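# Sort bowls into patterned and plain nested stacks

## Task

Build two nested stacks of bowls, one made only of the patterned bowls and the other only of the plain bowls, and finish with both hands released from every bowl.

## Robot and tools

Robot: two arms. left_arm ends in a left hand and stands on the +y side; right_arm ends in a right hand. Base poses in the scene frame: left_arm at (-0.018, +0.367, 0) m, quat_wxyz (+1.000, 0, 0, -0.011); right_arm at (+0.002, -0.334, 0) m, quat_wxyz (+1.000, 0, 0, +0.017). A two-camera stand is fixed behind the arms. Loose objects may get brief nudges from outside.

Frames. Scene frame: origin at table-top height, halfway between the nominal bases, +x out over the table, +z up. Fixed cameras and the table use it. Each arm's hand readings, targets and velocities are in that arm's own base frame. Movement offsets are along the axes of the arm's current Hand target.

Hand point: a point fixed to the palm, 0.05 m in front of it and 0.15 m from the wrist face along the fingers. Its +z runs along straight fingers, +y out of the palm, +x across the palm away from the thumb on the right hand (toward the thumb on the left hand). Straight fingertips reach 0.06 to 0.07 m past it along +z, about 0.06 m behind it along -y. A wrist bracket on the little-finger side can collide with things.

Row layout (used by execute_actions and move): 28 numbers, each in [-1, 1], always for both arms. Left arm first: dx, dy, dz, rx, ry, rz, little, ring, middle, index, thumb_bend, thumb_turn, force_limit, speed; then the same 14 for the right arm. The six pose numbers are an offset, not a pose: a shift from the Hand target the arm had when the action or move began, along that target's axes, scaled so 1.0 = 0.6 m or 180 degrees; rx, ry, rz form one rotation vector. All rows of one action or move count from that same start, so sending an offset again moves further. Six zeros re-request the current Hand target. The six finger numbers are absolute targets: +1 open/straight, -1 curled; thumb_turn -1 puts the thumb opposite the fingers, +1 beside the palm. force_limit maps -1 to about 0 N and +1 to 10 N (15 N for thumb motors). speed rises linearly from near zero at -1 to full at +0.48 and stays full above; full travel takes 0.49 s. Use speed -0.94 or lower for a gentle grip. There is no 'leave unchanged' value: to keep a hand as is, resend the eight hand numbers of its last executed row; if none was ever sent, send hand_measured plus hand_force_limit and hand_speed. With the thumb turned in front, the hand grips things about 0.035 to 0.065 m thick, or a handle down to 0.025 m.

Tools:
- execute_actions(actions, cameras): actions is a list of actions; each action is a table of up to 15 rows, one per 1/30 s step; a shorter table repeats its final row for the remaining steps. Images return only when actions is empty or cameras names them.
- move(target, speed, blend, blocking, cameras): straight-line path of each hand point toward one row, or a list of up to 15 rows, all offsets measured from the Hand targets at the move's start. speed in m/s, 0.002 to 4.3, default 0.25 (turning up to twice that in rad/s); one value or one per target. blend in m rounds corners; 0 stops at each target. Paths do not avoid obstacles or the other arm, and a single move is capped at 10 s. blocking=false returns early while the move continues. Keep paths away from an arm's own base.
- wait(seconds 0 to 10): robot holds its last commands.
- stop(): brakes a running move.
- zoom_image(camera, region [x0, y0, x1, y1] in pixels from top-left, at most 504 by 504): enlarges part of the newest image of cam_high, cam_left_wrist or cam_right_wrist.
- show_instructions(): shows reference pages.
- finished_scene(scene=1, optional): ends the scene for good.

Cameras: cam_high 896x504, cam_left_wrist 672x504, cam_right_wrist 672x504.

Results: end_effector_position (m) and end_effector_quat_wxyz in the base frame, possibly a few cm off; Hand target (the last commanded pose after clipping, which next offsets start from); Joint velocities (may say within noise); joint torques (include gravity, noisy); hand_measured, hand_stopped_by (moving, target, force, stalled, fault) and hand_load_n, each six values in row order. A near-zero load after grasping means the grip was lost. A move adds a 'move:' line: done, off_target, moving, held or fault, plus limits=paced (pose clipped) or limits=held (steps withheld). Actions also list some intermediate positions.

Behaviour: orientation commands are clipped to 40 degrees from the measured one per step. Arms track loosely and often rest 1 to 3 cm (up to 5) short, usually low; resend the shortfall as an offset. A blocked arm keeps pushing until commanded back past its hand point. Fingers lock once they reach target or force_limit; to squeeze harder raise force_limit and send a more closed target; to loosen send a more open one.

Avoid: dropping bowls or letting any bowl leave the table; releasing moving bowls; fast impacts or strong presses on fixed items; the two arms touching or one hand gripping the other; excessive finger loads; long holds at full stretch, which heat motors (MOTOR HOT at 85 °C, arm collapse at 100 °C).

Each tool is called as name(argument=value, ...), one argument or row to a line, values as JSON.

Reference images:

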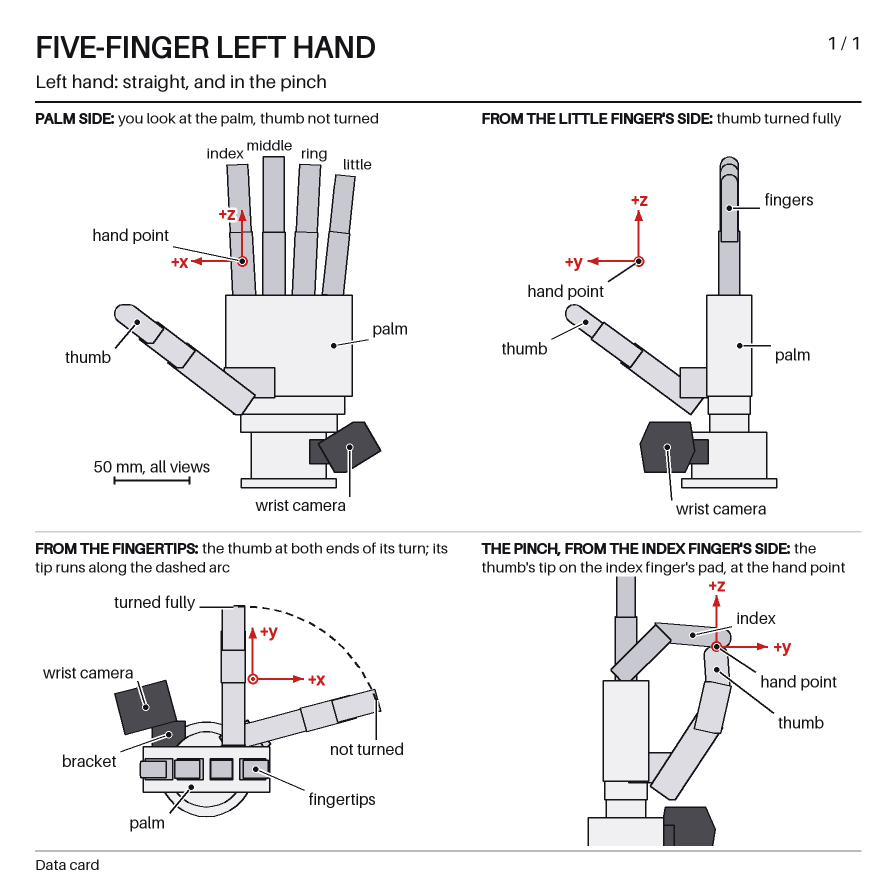

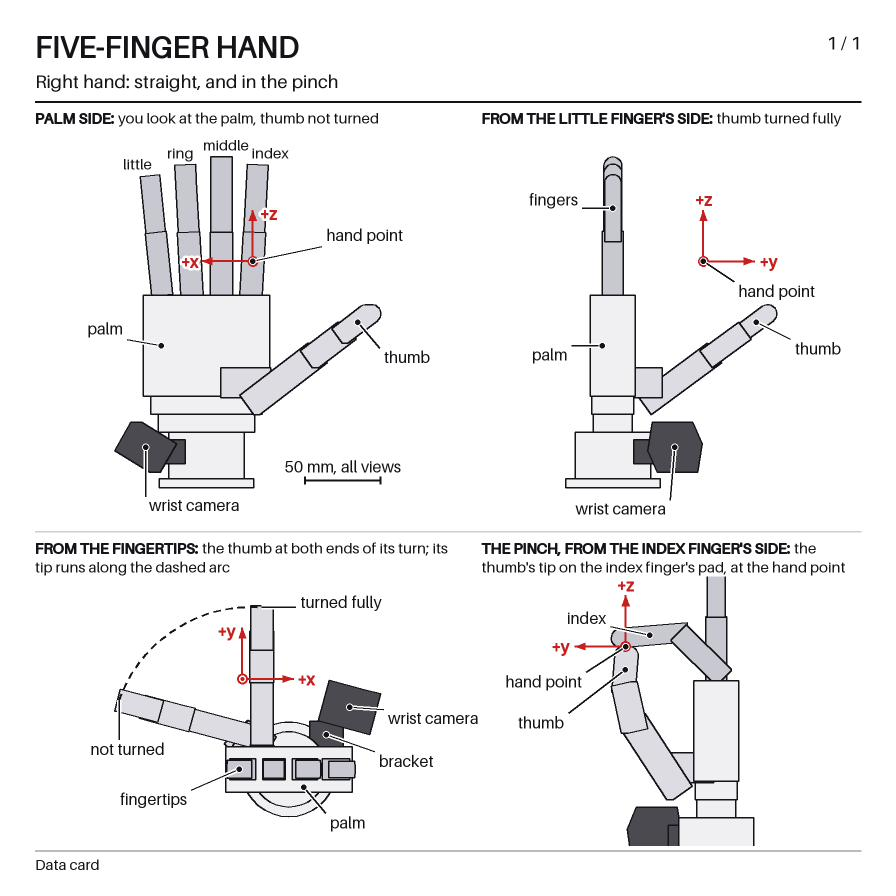

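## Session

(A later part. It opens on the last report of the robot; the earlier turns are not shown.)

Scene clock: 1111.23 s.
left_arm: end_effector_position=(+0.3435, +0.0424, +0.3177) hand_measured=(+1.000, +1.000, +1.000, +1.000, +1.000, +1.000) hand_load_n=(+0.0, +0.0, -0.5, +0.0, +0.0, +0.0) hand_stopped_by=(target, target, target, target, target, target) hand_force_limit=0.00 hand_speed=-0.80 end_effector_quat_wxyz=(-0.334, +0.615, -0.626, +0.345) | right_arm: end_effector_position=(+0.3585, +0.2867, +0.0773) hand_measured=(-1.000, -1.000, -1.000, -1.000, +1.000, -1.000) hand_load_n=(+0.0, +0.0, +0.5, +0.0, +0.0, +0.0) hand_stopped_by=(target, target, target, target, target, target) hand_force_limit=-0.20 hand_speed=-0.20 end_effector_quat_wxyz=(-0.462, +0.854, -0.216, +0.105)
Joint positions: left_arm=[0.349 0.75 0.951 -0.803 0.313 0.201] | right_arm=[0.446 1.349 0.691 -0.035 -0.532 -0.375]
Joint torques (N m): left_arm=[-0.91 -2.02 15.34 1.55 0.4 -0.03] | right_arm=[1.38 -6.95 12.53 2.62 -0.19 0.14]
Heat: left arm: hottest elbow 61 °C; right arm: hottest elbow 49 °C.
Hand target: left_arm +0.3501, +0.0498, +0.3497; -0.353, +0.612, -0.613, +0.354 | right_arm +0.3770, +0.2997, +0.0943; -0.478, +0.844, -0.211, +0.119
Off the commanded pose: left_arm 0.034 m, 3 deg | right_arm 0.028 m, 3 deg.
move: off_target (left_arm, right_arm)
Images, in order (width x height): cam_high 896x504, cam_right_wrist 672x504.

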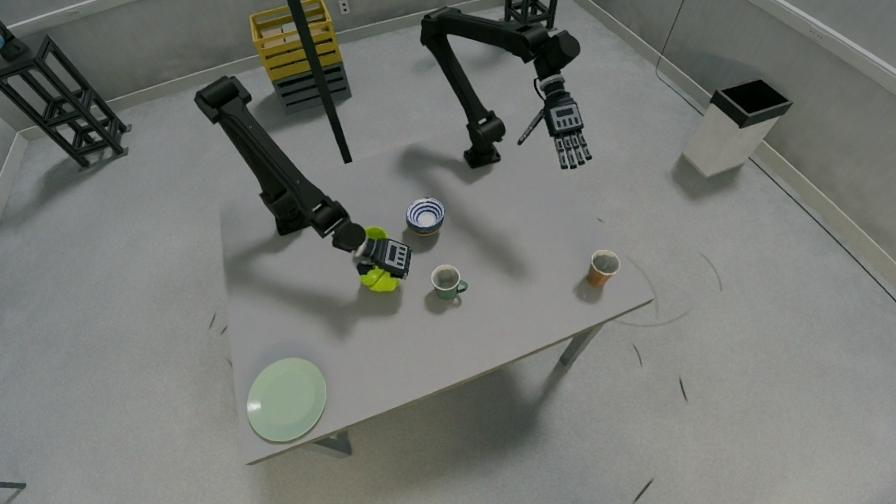

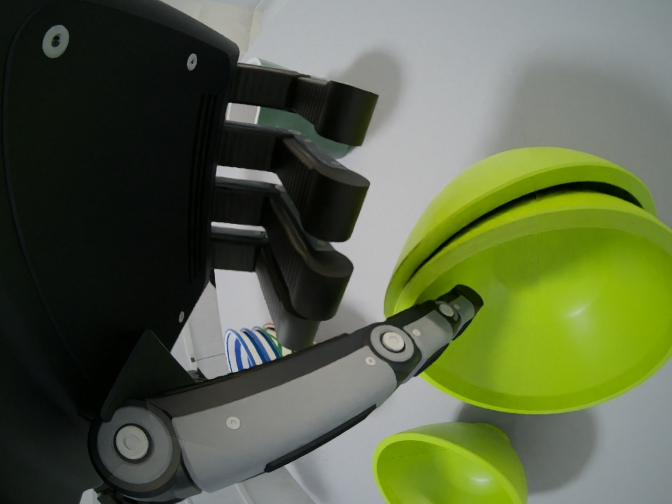

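move(
  target=[
    [0,0,0,0,0,0,1,1,1,1,1,1,0,-0.8, 0.0141,0.039,-0.0779,0,0,0,-1,-1,-1,-1,1,-1,-0.2,-0.2],
    [0,0,0,0,0,0,1,1,1,1,1,1,0,-0.8, 0.085,0.024,-0.042,0,0,0,-1,-1,-1,-1,1,-1,-0.2,-0.2],
  ],
  speed=0.06,
  cameras=["cam_high","cam_right_wrist"],
)

zoom_image(
  camera="cam_high",
  region=[340, 220, 430, 310],
)

Scene clock: 1134.70 s.
left_arm: end_effector_position=(+0.3435, +0.0424, +0.3177) hand_measured=(+1.000, +1.000, +1.000, +1.000, +1.000, +1.000) hand_load_n=(+0.0, +0.0, +0.0, +0.0, +0.0, +0.0) hand_stopped_by=(target, target, target, target, target, target) hand_force_limit=0.00 hand_speed=-0.80 end_effector_quat_wxyz=(-0.334, +0.615, -0.626, +0.345) | right_arm: end_effector_position=(+0.3893, +0.2474, +0.0810) hand_measured=(-1.000, -1.000, -1.000, -1.000, +1.000, -1.000) hand_load_n=(+0.0, +0.0, +0.5, +0.0, +0.0, +0.0) hand_stopped_by=(target, target, target, target, target, target) hand_force_limit=-0.20 hand_speed=-0.20 end_effector_quat_wxyz=(-0.473, +0.846, -0.221, +0.106)
Joint positions: left_arm=[0.349 0.75 0.951 -0.803 0.313 0.201] | right_arm=[0.309 1.379 0.726 -0.071 -0.644 -0.452]
Joint torques (N m): left_arm=[-0.91 -2.02 15.34 1.55 0.39 -0.03] | right_arm=[-0.26 -7.06 12.96 0.9 -0.4 -0.12]
Heat: left arm: hottest elbow 62 °C; right arm: hottest elbow 50 °C.
Hand target: left_arm +0.3501, +0.0498, +0.3497; -0.353, +0.612, -0.613, +0.354 | right_arm +0.4084, +0.2500, +0.0948; -0.478, +0.844, -0.211, +0.119
Off the commanded pose: left_arm 0.034 m, 3 deg | right_arm 0.024 m, 2 deg.
move: off_target (left_arm, right_arm)
Images, in order (width x height): cam_high 896x504, cam_right_wrist 672x504.

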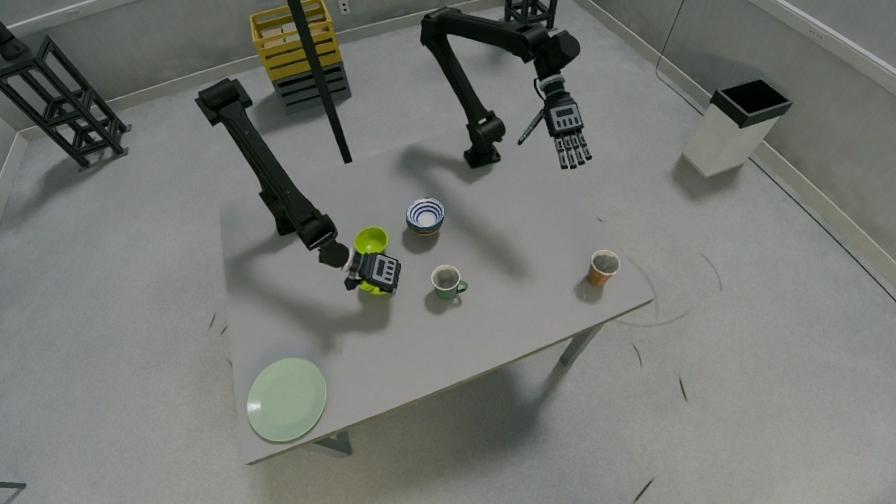

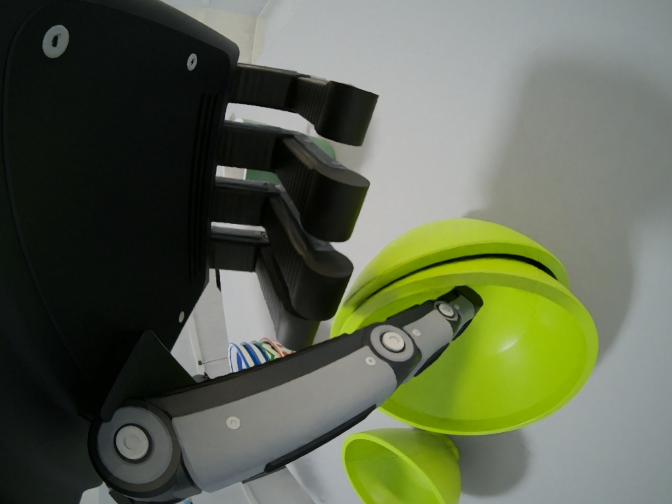

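Scaled by 5.600 from the camera's 896x504 image, which has a finer 1280x720 frame.

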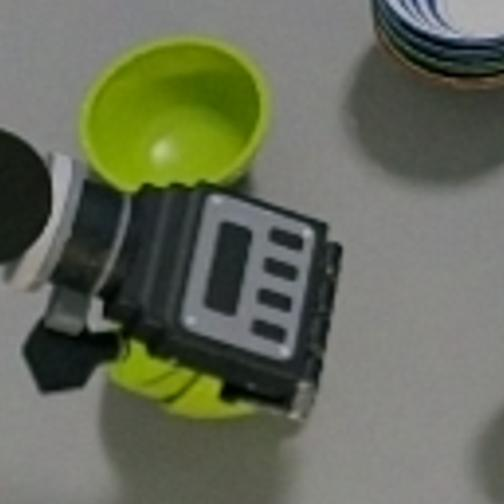

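move(
  target=[0,0,0,0,0,0,1,1,1,1,1,1,0,-0.8, 0.0736,-0.0202,0.0335,0,0,0,-1,-1,-1,-1,1,-1,-0.2,-0.2],
  speed=0.06,
  cameras=["cam_high","cam_right_wrist"],
)

zoom_image(
  camera="cam_high",
  region=[340, 220, 430, 310],
)

Scene clock: 1139.77 s.
left_arm: end_effector_position=(+0.3435, +0.0424, +0.3177) hand_measured=(+1.000, +1.000, +1.000, +1.000, +1.000, +1.000) hand_load_n=(+0.0, +0.0, +0.0, +0.0, +0.0, -0.5) hand_stopped_by=(target, target, target, target, target, target) hand_force_limit=0.00 hand_speed=-0.80 end_effector_quat_wxyz=(-0.334, +0.615, -0.626, +0.345) | right_arm: end_effector_position=(+0.4384, +0.2484, +0.0814) hand_measured=(-1.000, -1.000, -1.000, -1.000, +1.000, -1.000) hand_load_n=(+0.0, +0.0, +0.0, +0.0, +0.0, +0.0) hand_stopped_by=(target, target, target, target, target, target) hand_force_limit=-0.20 hand_speed=-0.20 end_effector_quat_wxyz=(-0.473, +0.846, -0.221, +0.105)
Joint positions: left_arm=[0.349 0.75 0.951 -0.803 0.313 0.201] | right_arm=[0.276 1.498 0.857 -0.101 -0.67 -0.48]
Joint torques (N m): left_arm=[-0.91 -2.02 15.34 1.55 0.39 -0.03] | right_arm=[-0.15 -9.05 13.07 1.02 -0.43 -0.09]
Heat: left arm: hottest elbow 62 °C; right arm: hottest elbow 50 °C.
Hand target: left_arm +0.3501, +0.0498, +0.3497; -0.353, +0.612, -0.613, +0.354 | right_arm +0.4584, +0.2501, +0.0949; -0.478, +0.844, -0.211, +0.119
Off the commanded pose: left_arm 0.034 m, 3 deg | right_arm 0.024 m, 2 deg.
move: off_target (left_arm, right_arm)
Images, in order (width x height): cam_high 896x504, cam_right_wrist 672x504.

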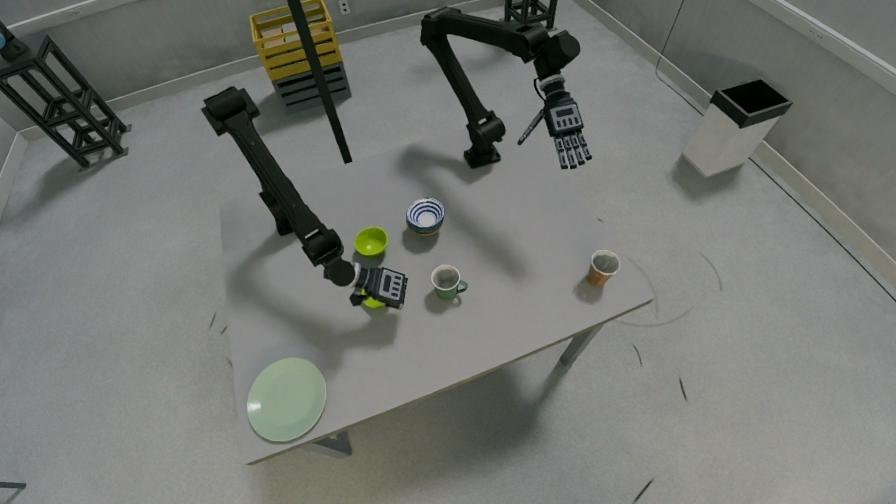

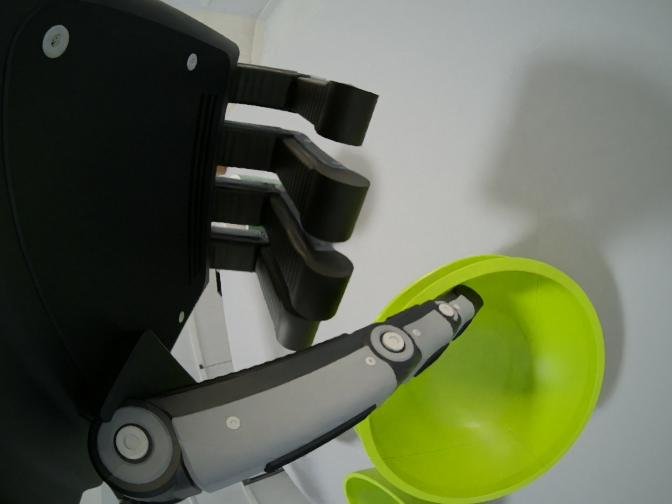

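Scaled by 5.600 from the camera's 896x504 image, which has a finer 1280x720 frame.

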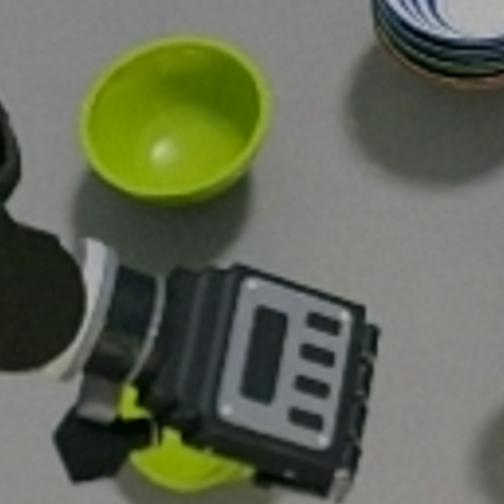

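move(
  target=[0,0,0,0,0,0,1,1,1,1,1,1,0,-0.8, -0.03,-0.157,-0.12,0,0,0,-1,-1,-1,-1,1,-1,-0.2,-0.2],
  speed=0.12,
  cameras=["cam_high","cam_right_wrist"],
)

zoom_image(
  camera="cam_high",
  region=[340, 220, 430, 310],
)

Scene clock: 1145.97 s.
left_arm: end_effector_position=(+0.3435, +0.0424, +0.3177) hand_measured=(+1.000, +1.000, +1.000, +1.000, +1.000, +1.000) hand_load_n=(+0.0, +0.0, +0.0, +0.0, +0.0, +0.0) hand_stopped_by=(target, target, target, target, target, target) hand_force_limit=0.00 hand_speed=-0.80 end_effector_quat_wxyz=(-0.334, +0.615, -0.626, +0.345) | right_arm: end_effector_position=(+0.4223, +0.2437, +0.1857) hand_measured=(-1.000, -1.000, -1.000, -1.000, +1.000, -1.000) hand_load_n=(+0.0, +0.0, +0.0, +0.0, +0.0, +0.0) hand_stopped_by=(target, target, target, target, target, target) hand_force_limit=-0.20 hand_speed=-0.20 end_effector_quat_wxyz=(-0.469, +0.848, -0.225, +0.098)
Joint positions: left_arm=[0.349 0.75 0.951 -0.803 0.313 0.201] | right_arm=[0.276 1.32 0.992 -0.434 -0.669 -0.481]
Joint torques (N m): left_arm=[-0.91 -2.02 15.35 1.57 0.4 -0.03] | right_arm=[0.67 -9.05 14.82 0.85 -0.29 -0.08]
Heat: left arm: hottest elbow 62 °C; right arm: hottest elbow 50 °C.
Hand target: left_arm +0.3501, +0.0498, +0.3497; -0.353, +0.612, -0.613, +0.354 | right_arm +0.4364, +0.2468, +0.2129; -0.478, +0.844, -0.211, +0.119
Off the commanded pose: left_arm 0.034 m, 3 deg | right_arm 0.031 m, 3 deg.
move: off_target (left_arm, right_arm)
Images, in order (width x height): cam_high 896x504, cam_right_wrist 672x504.

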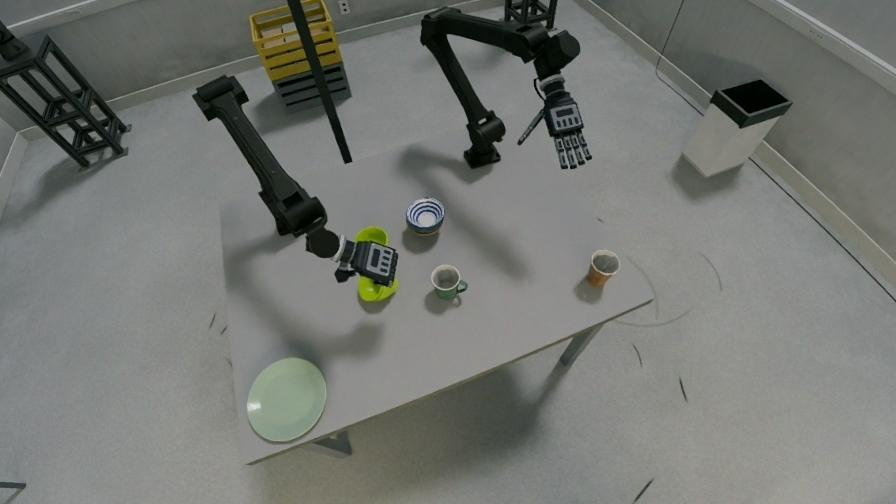

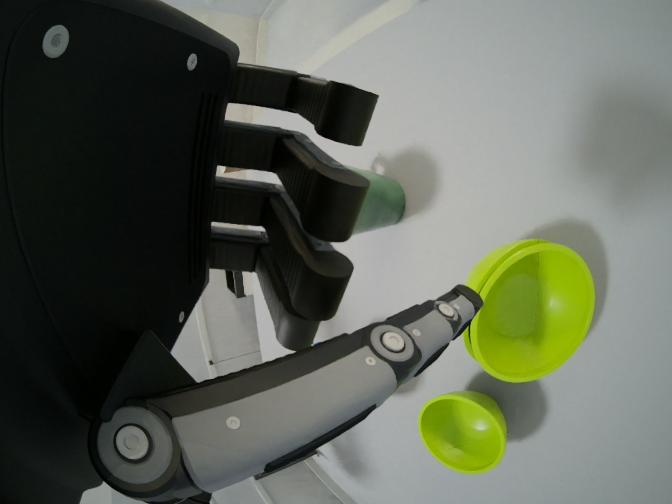

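Scaled by 5.600 from the camera's 896x504 image, which has a finer 1280x720 frame.

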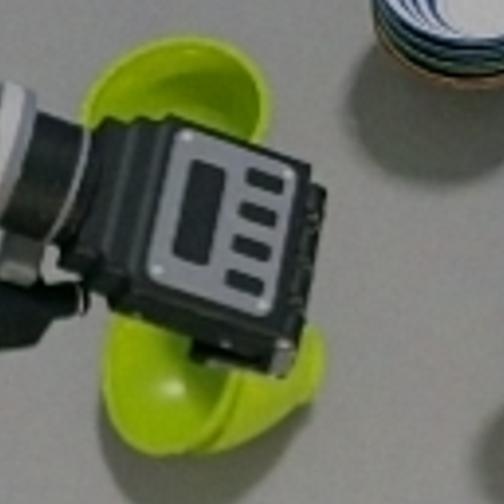

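move(
  target=[
    [0,0,0,0,0,0,1,1,1,1,1,1,0,-0.8, -0.0737,0.1792,0.048,0,0,0,-1,-1,-1,-1,1,-1,-0.2,-0.2],
    [0,0,0,0,0,0,1,1,1,1,1,1,0,-0.8, -0.0998,0.1157,0.1213,0,0,0,-1,-1,-1,-1,1,-1,-0.2,-0.2],
  ],
  speed=[0.12,0.06],
  cameras=["cam_high","cam_right_wrist"],
)

zoom_image(
  camera="cam_high",
  region=[340, 220, 430, 310],
)

Scene clock: 1212.53 s.
left_arm: end_effector_position=(+0.3435, +0.0424, +0.3177) hand_measured=(+1.000, +1.000, +1.000, +1.000, +1.000, +1.000) hand_load_n=(+0.0, -0.5, +0.0, +0.0, +0.0, -0.5) hand_stopped_by=(target, target, target, target, target, target) hand_force_limit=0.00 hand_speed=-0.80 end_effector_quat_wxyz=(-0.334, +0.615, -0.626, +0.345) | right_arm: end_effector_position=(+0.3744, +0.2844, +0.0953) hand_measured=(-1.000, -1.000, -1.000, -1.000, +1.000, -1.000) hand_load_n=(+0.0, +0.0, +0.0, +0.0, +0.0, +0.0) hand_stopped_by=(target, target, target, target, target, target) hand_force_limit=-0.20 hand_speed=-0.20 end_effector_quat_wxyz=(-0.461, +0.854, -0.217, +0.103)
Joint positions: left_arm=[0.349 0.75 0.951 -0.803 0.313 0.201] | right_arm=[0.422 1.353 0.757 -0.113 -0.551 -0.392]
Joint torques (N m): left_arm=[-0.85 -2.02 15.34 1.57 0.39 -0.03] | right_arm=[0.97 -7.06 13.79 2.58 -0.21 0.17]
Heat: left arm: hottest elbow 62 °C; right arm: hottest elbow 54 °C.
Hand target: left_arm +0.3501, +0.0498, +0.3497; -0.353, +0.612, -0.613, +0.354 | right_arm +0.3961, +0.2985, +0.1159; -0.478, +0.844, -0.211, +0.119
Off the commanded pose: left_arm 0.034 m, 3 deg | right_arm 0.033 m, 3 deg.
move: off_target (left_arm, right_arm)
Images, in order (width x height): cam_high 896x504, cam_right_wrist 672x504.

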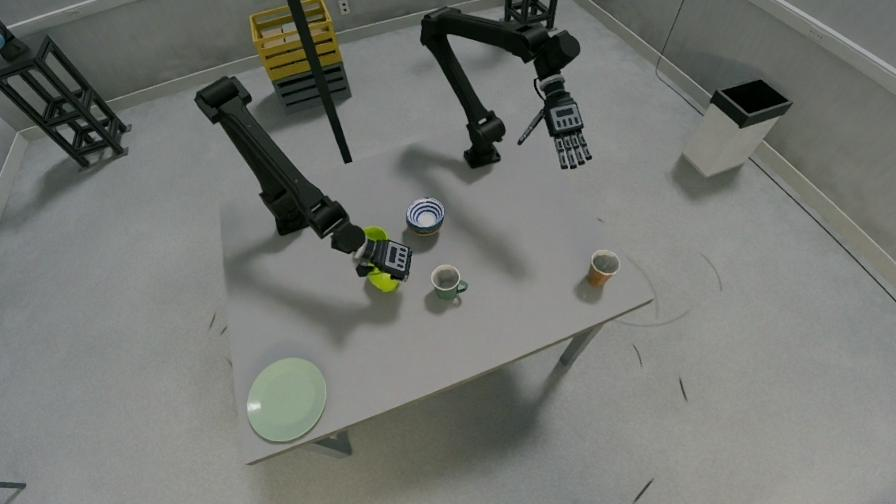

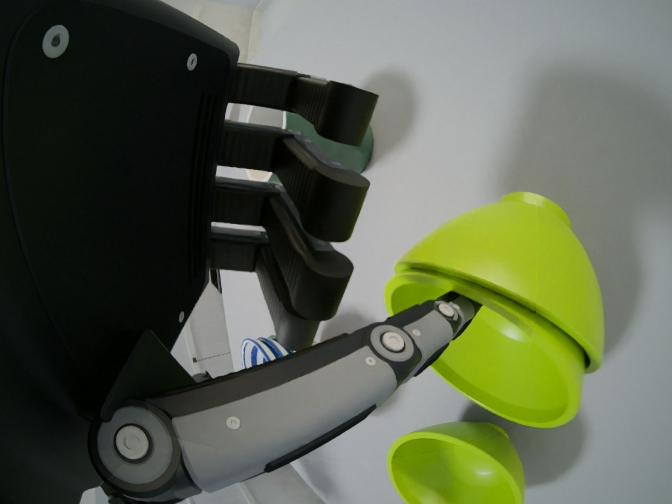

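Scaled by 5.600 from the camera's 896x504 image, which has a finer 1280x720 frame.

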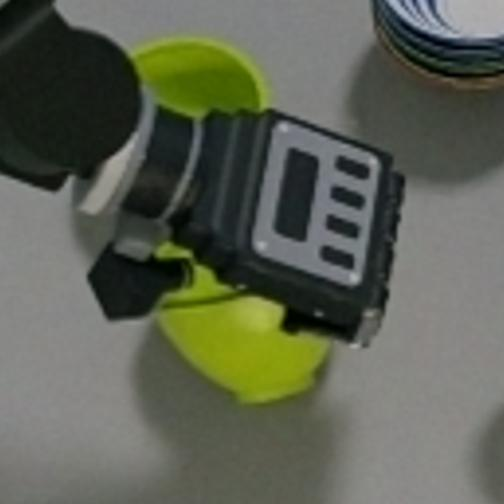

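move(
  target=[0,0,0,0,0,0,1,1,1,1,1,1,0,-0.8, 0,-0.2,-0.12,0,0,0,-1,-1,-1,-1,1,-1,-0.2,-0.2],
  speed=0.12,
  cameras=["cam_high","cam_right_wrist"],
)

zoom_image(
  camera="cam_high",
  region=[340, 220, 430, 310],
)

Scene clock: 1231.97 s.
left_arm: end_effector_position=(+0.3435, +0.0424, +0.3177) hand_measured=(+1.000, +1.000, +1.000, +1.000, +1.000, +1.000) hand_load_n=(+0.5, +0.0, +0.0, +0.0, +0.0, +0.0) hand_stopped_by=(target, target, target, target, target, target) hand_force_limit=0.00 hand_speed=-0.80 end_effector_quat_wxyz=(-0.334, +0.615, -0.626, +0.345) | right_arm: end_effector_position=(+0.3873, +0.2904, +0.2258) hand_measured=(-1.000, -1.000, -1.000, -1.000, +1.000, -1.000) hand_load_n=(+0.0, +0.0, +0.0, +0.0, +0.0, +0.0) hand_stopped_by=(target, target, target, target, target, target) hand_force_limit=-0.20 hand_speed=-0.20 end_effector_quat_wxyz=(-0.464, +0.852, -0.217, +0.106)
Joint positions: left_arm=[0.349 0.75 0.951 -0.803 0.313 0.201] | right_arm=[0.422 1.234 1.019 -0.481 -0.551 -0.388]
Joint torques (N m): left_arm=[-0.91 -2.08 15.34 1.55 0.39 -0.03] | right_arm=[0.97 -8.06 15.24 1.05 -0.21 0.13]
Heat: left arm: hottest elbow 63 °C; right arm: hottest elbow 54 °C.
Hand target: left_arm +0.3501, +0.0498, +0.3497; -0.353, +0.612, -0.613, +0.354 | right_arm +0.3960, +0.2985, +0.2557; -0.478, +0.844, -0.211, +0.119
Off the commanded pose: left_arm 0.034 m, 3 deg | right_arm 0.032 m, 2 deg.
move: off_target (left_arm, right_arm)
Images, in order (width x height): cam_high 896x504, cam_right_wrist 672x504.

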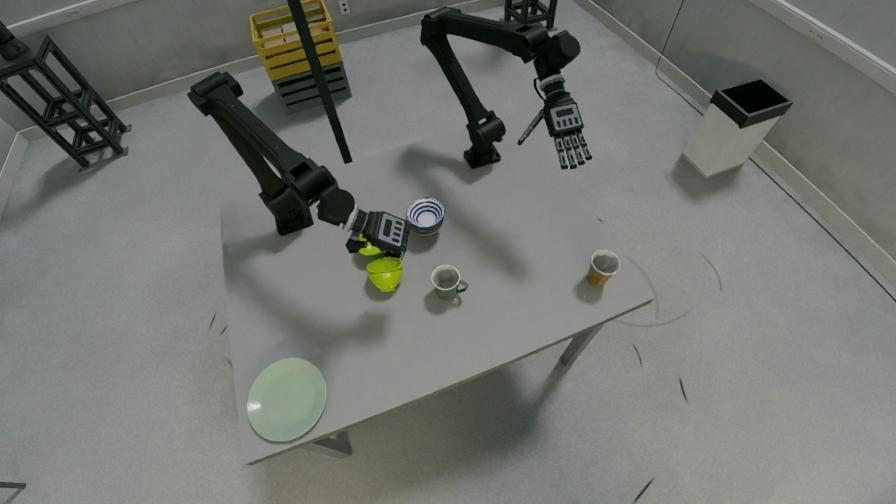

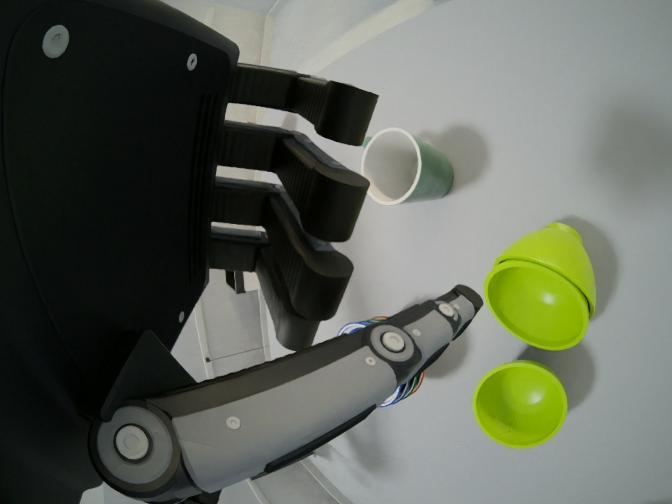

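Scaled by 5.600 from the camera's 896x504 image, which has a finer 1280x720 frame.

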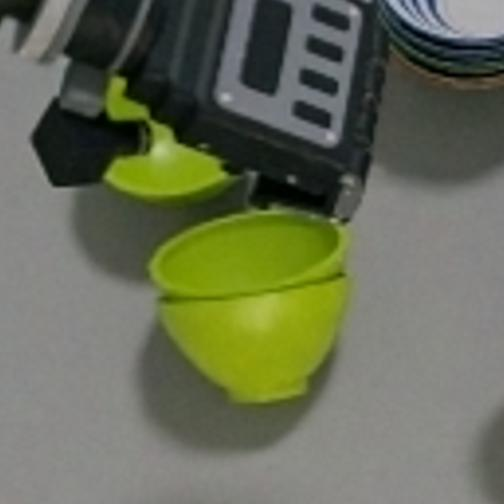

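move(
  target=[0,0,0,0,0,0,1,1,1,1,1,1,0,-0.8, -0.1402,0.0709,-0.118,-0.2292,0.249,0.3617,1,1,1,1,1,-1,-0.2,0],
  speed=0.3,
  cameras=["cam_high","cam_right_wrist"],
)

zoom_image(
  camera="cam_high",
  region=[340, 200, 450, 310],
)

Scene clock: 1277.23 s.
left_arm: end_effector_position=(+0.3435, +0.0424, +0.3177) hand_measured=(+1.000, +1.000, +1.000, +1.000, +1.000, +1.000) hand_load_n=(+0.0, +0.0, +0.0, +0.0, +0.0, -0.5) hand_stopped_by=(target, target, target, target, target, target) hand_force_limit=0.00 hand_speed=-0.80 end_effector_quat_wxyz=(-0.334, +0.615, -0.626, +0.345) | right_arm: end_effector_position=(+0.2744, +0.2551, +0.2397) hand_measured=(+1.000, +1.000, +1.000, +1.000, +1.000, -1.000) hand_load_n=(+0.0, +0.0, +0.0, +0.0, +0.0, +0.5) hand_stopped_by=(target, target, target, target, target, target) hand_force_limit=-0.20 hand_speed=0.00 end_effector_quat_wxyz=(+0.039, -0.612, +0.787, -0.068)
Joint positions: left_arm=[0.349 0.75 0.951 -0.803 0.313 0.201] | right_arm=[0.645 1.291 1.296 -1.496 0.135 0.889]
Joint torques (N m): left_arm=[-0.85 -2.02 15.34 1.55 0.39 -0.03] | right_arm=[1.2 -6.42 14.16 -0.49 0.11 0.15]
Heat: left arm: hottest elbow 63 °C; right arm: hottest elbow 54 °C.
Hand target: left_arm +0.3501, +0.0498, +0.3497; -0.353, +0.612, -0.613, +0.354 | right_arm +0.2830, +0.2651, +0.2558; +0.053, -0.607, +0.790, -0.069
Off the commanded pose: left_arm 0.034 m, 3 deg | right_arm 0.021 m, 2 deg.
move: off_target (left_arm, right_arm)
Images, in order (width x height): cam_high 896x504, cam_right_wrist 672x504.

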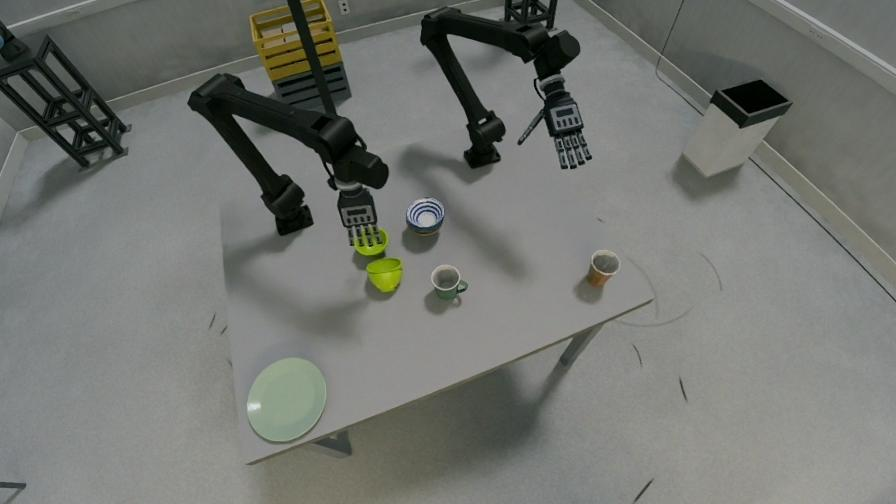

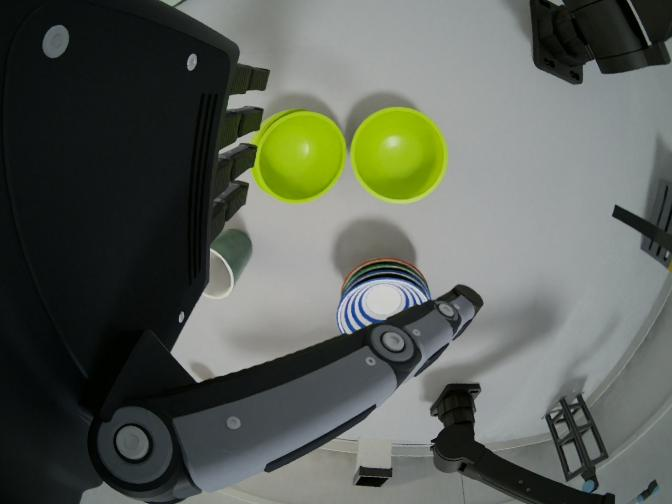

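Scaled by 4.582 from the camera's 896x504 image, which has a finer 1280x720 frame.

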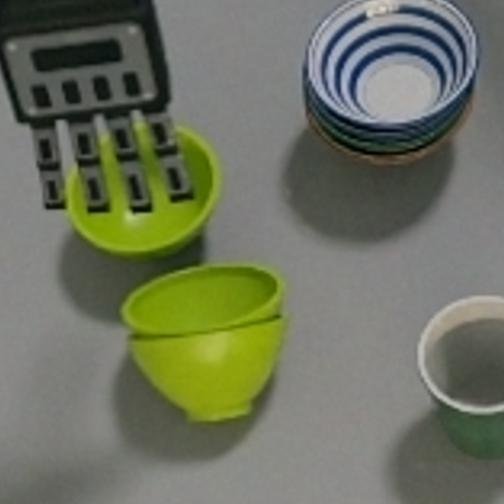

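move(
  target=[0,0,0,0,0,0,1,1,1,1,1,1,0,-0.8, -0.008,-0.007,0.2061,0,0,0,1,1,1,1,1,-1,-0.2,0],
  speed=0.15,
  cameras=["cam_high","cam_right_wrist"],
)

zoom_image(
  camera="cam_high",
  region=[340, 200, 450, 310],
)

Scene clock: 1303.23 s.
left_arm: end_effector_position=(+0.3435, +0.0424, +0.3177) hand_measured=(+1.000, +1.000, +1.000, +1.000, +1.000, +1.000) hand_load_n=(+0.0, -0.5, +0.0, +0.0, +0.0, -0.5) hand_stopped_by=(target, target, target, target, target, target) hand_force_limit=0.00 hand_speed=-0.80 end_effector_quat_wxyz=(-0.334, +0.615, -0.626, +0.345) | right_arm: end_effector_position=(+0.3018, +0.2615, +0.1356) hand_measured=(+1.000, +1.000, +1.000, +1.000, +1.000, -1.000) hand_load_n=(+0.0, +0.0, +0.0, +0.0, +0.0, +0.0) hand_stopped_by=(target, target, target, target, target, target) hand_force_limit=-0.20 hand_speed=0.00 end_effector_quat_wxyz=(+0.045, -0.603, +0.793, -0.069)
Joint positions: left_arm=[0.349 0.75 0.951 -0.803 0.313 0.201] | right_arm=[0.617 1.384 1.107 -1.198 0.135 0.88]
Joint torques (N m): left_arm=[-0.85 -2.02 15.34 1.55 0.39 -0.03] | right_arm=[-0.32 -7.53 9.83 1.11 -0.02 -0.15]
Heat: left arm: hottest elbow 63 °C; right arm: hottest elbow 57 °C.
Hand target: left_arm +0.3501, +0.0498, +0.3497; -0.353, +0.612, -0.613, +0.354 | right_arm +0.3089, +0.2630, +0.1346; +0.053, -0.607, +0.790, -0.069
Off the commanded pose: left_arm 0.034 m, 3 deg | right_arm 0.007 m, 1 deg.
move: off_target (left_arm)
Images, in order (width x height): cam_high 896x504, cam_right_wrist 672x504.

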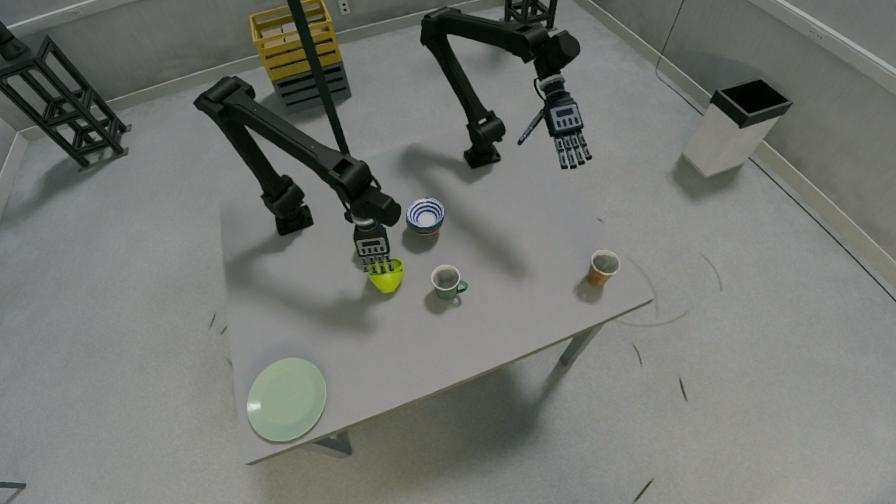

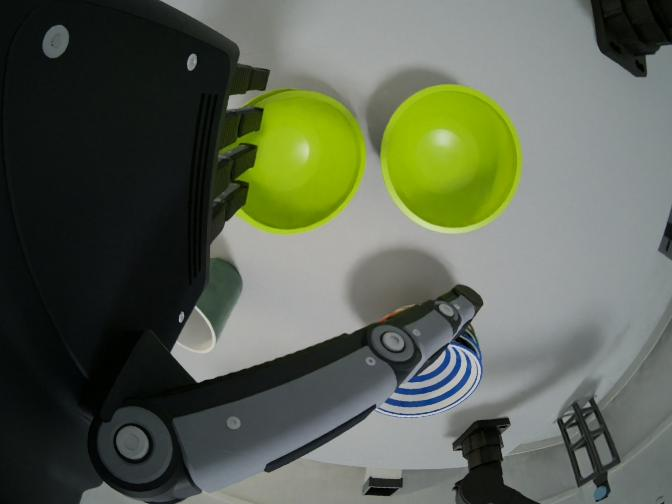

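Scaled by 4.582 from the camera's 896x504 image, which has a finer 1280x720 frame.

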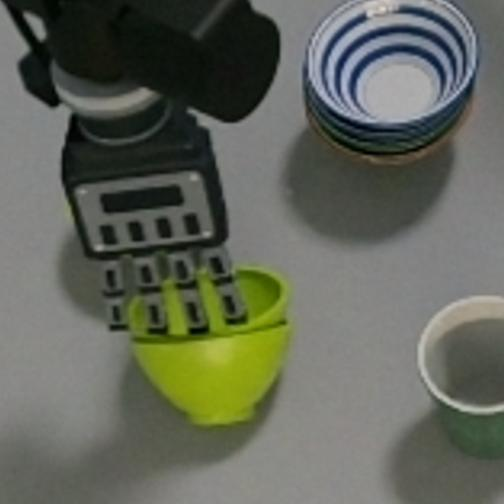

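move(
  target=[
    [0,0,0,0,0,0,1,1,1,1,1,1,0,-0.8, -0.0354,0.0151,0.0312,0,0,0,1,1,1,1,1,-1,-0.2,0],
    [0,0,0,0,0,0,1,1,1,1,1,1,0,-0.8, -0.0591,-0.0975,0.051,0,0,0,1,1,1,1,1,-1,-0.2,0],
  ],
  speed=[0.08,0.06],
  cameras=["cam_high","cam_right_wrist"],
)

zoom_image(
  camera="cam_high",
  region=[340, 200, 450, 310],
)

Scene clock: 1315.97 s.
left_arm: end_effector_position=(+0.3435, +0.0424, +0.3177) hand_measured=(+1.000, +1.000, +1.000, +1.000, +1.000, +1.000) hand_load_n=(+0.0, +0.0, +0.0, +0.0, +0.0, -0.5) hand_stopped_by=(target, target, target, target, target, target) hand_force_limit=0.00 hand_speed=-0.80 end_effector_quat_wxyz=(-0.334, +0.615, -0.626, +0.345) | right_arm: end_effector_position=(+0.3581, +0.2717, +0.1024) hand_measured=(+1.000, +1.000, +1.000, +1.000, +1.000, -1.000) hand_load_n=(+0.0, +0.0, +0.0, +0.0, +0.0, +0.0) hand_stopped_by=(target, target, target, target, target, target) hand_force_limit=-0.20 hand_speed=0.00 end_effector_quat_wxyz=(+0.030, -0.604, +0.793, -0.068)
Joint positions: left_arm=[0.349 0.75 0.951 -0.803 0.313 0.201] | right_arm=[0.562 1.565 1.213 -1.147 0.13 0.826]
Joint torques (N m): left_arm=[-0.91 -2.02 15.34 1.57 0.39 -0.03] | right_arm=[-0.09 -9.41 13.29 0.7 -0.05 -0.1]
Heat: left arm: hottest elbow 64 °C; right arm: hottest elbow 54 °C.
Hand target: left_arm +0.3501, +0.0498, +0.3497; -0.353, +0.612, -0.613, +0.354 | right_arm +0.3789, +0.2811, +0.1148; +0.053, -0.607, +0.790, -0.069
Off the commanded pose: left_arm 0.034 m, 3 deg | right_arm 0.026 m, 3 deg.
move: off_target (left_arm, right_arm)
Images, in order (width x height): cam_high 896x504, cam_right_wrist 672x504.

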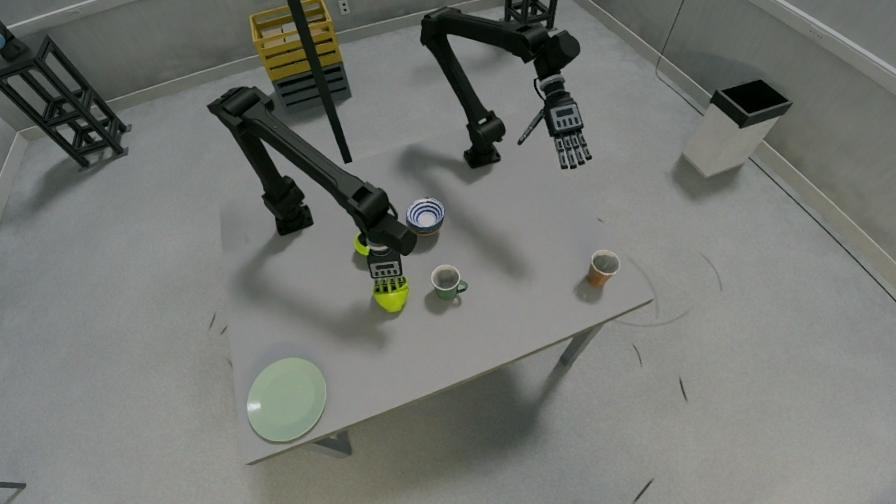

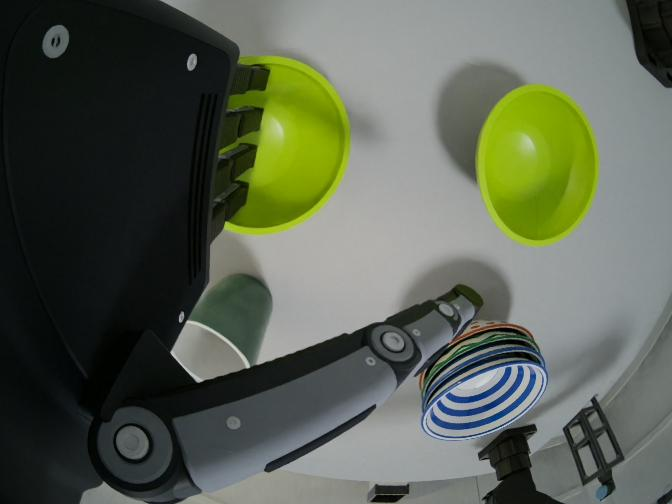

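Scaled by 4.582 from the camera's 896x504 image, which has a finer 1280x720 frame.

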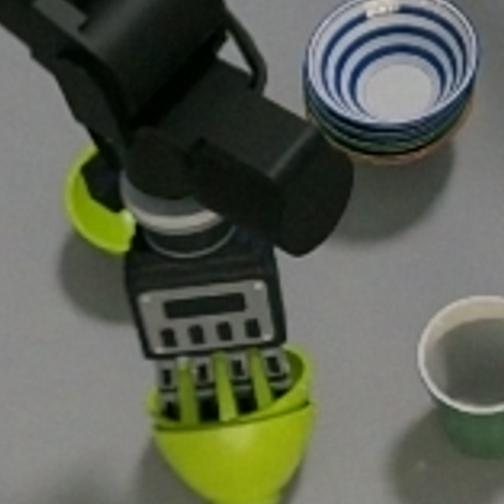

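move(
  target=[0,0,0,0,0,0,1,1,1,1,1,1,0,-0.8, 0.0185,0.0468,-0.093,0,0,0,1,1,1,1,1,-1,-0.2,0],
  speed=0.1,
  cameras=["cam_high","cam_right_wrist"],
)

zoom_image(
  camera="cam_high",
  region=[340, 220, 450, 330],
)

Scene clock: 1364.10 s.
left_arm: end_effector_position=(+0.3435, +0.0424, +0.3177) hand_measured=(+1.000, +1.000, +1.000, +1.000, +1.000, +1.000) hand_load_n=(+0.0, +0.0, +0.0, +0.0, +0.0, +0.0) hand_stopped_by=(target, target, target, target, target, target) hand_force_limit=0.00 hand_speed=-0.80 end_effector_quat_wxyz=(-0.334, +0.615, -0.626, +0.345) | right_arm: end_effector_position=(+0.3287, +0.2692, +0.1415) hand_measured=(+1.000, +1.000, +1.000, +1.000, +1.000, -1.000) hand_load_n=(+0.0, +0.0, +0.0, +0.0, +0.0, +0.0) hand_stopped_by=(target, target, target, target, target, target) hand_force_limit=-0.20 hand_speed=0.00 end_effector_quat_wxyz=(+0.028, -0.613, +0.787, -0.067)
Joint positions: left_arm=[0.349 0.75 0.951 -0.803 0.313 0.201] | right_arm=[0.594 1.474 1.217 -1.248 0.13 0.837]
Joint torques (N m): left_arm=[-0.91 -2.02 15.34 1.57 0.39 -0.03] | right_arm=[0.73 -10.23 13.5 -0.55 0.1 0.17]
Heat: left arm: hottest elbow 64 °C; right arm: hottest elbow 54 °C.
Hand target: left_arm +0.3501, +0.0498, +0.3497; -0.353, +0.612, -0.613, +0.354 | right_arm +0.3400, +0.2800, +0.1647; +0.053, -0.607, +0.790, -0.069
Off the commanded pose: left_arm 0.034 m, 3 deg | right_arm 0.028 m, 3 deg.
move: off_target (left_arm, right_arm)
Images, in order (width x height): cam_high 896x504, cam_right_wrist 672x504.

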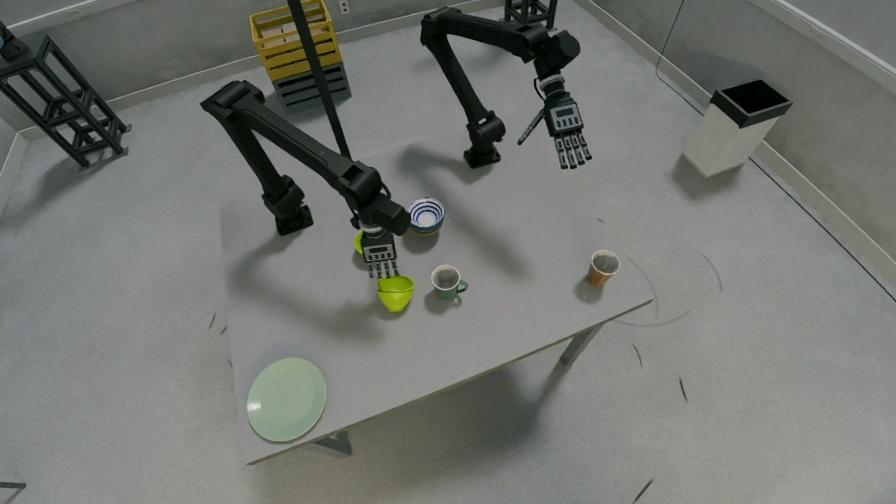

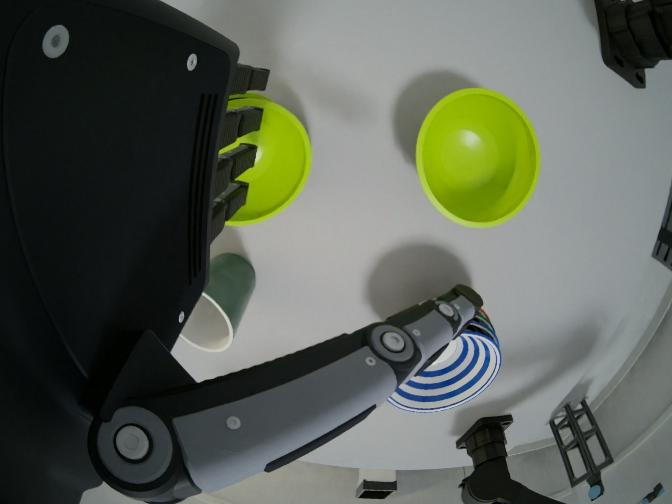

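Scaled by 4.582 from the camera's 896x504 image, which has a finer 1280x720 frame.

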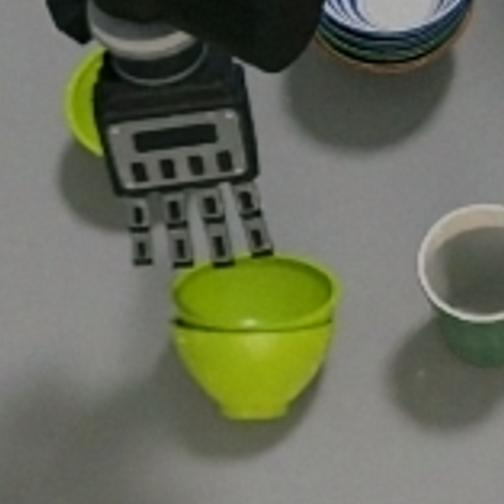

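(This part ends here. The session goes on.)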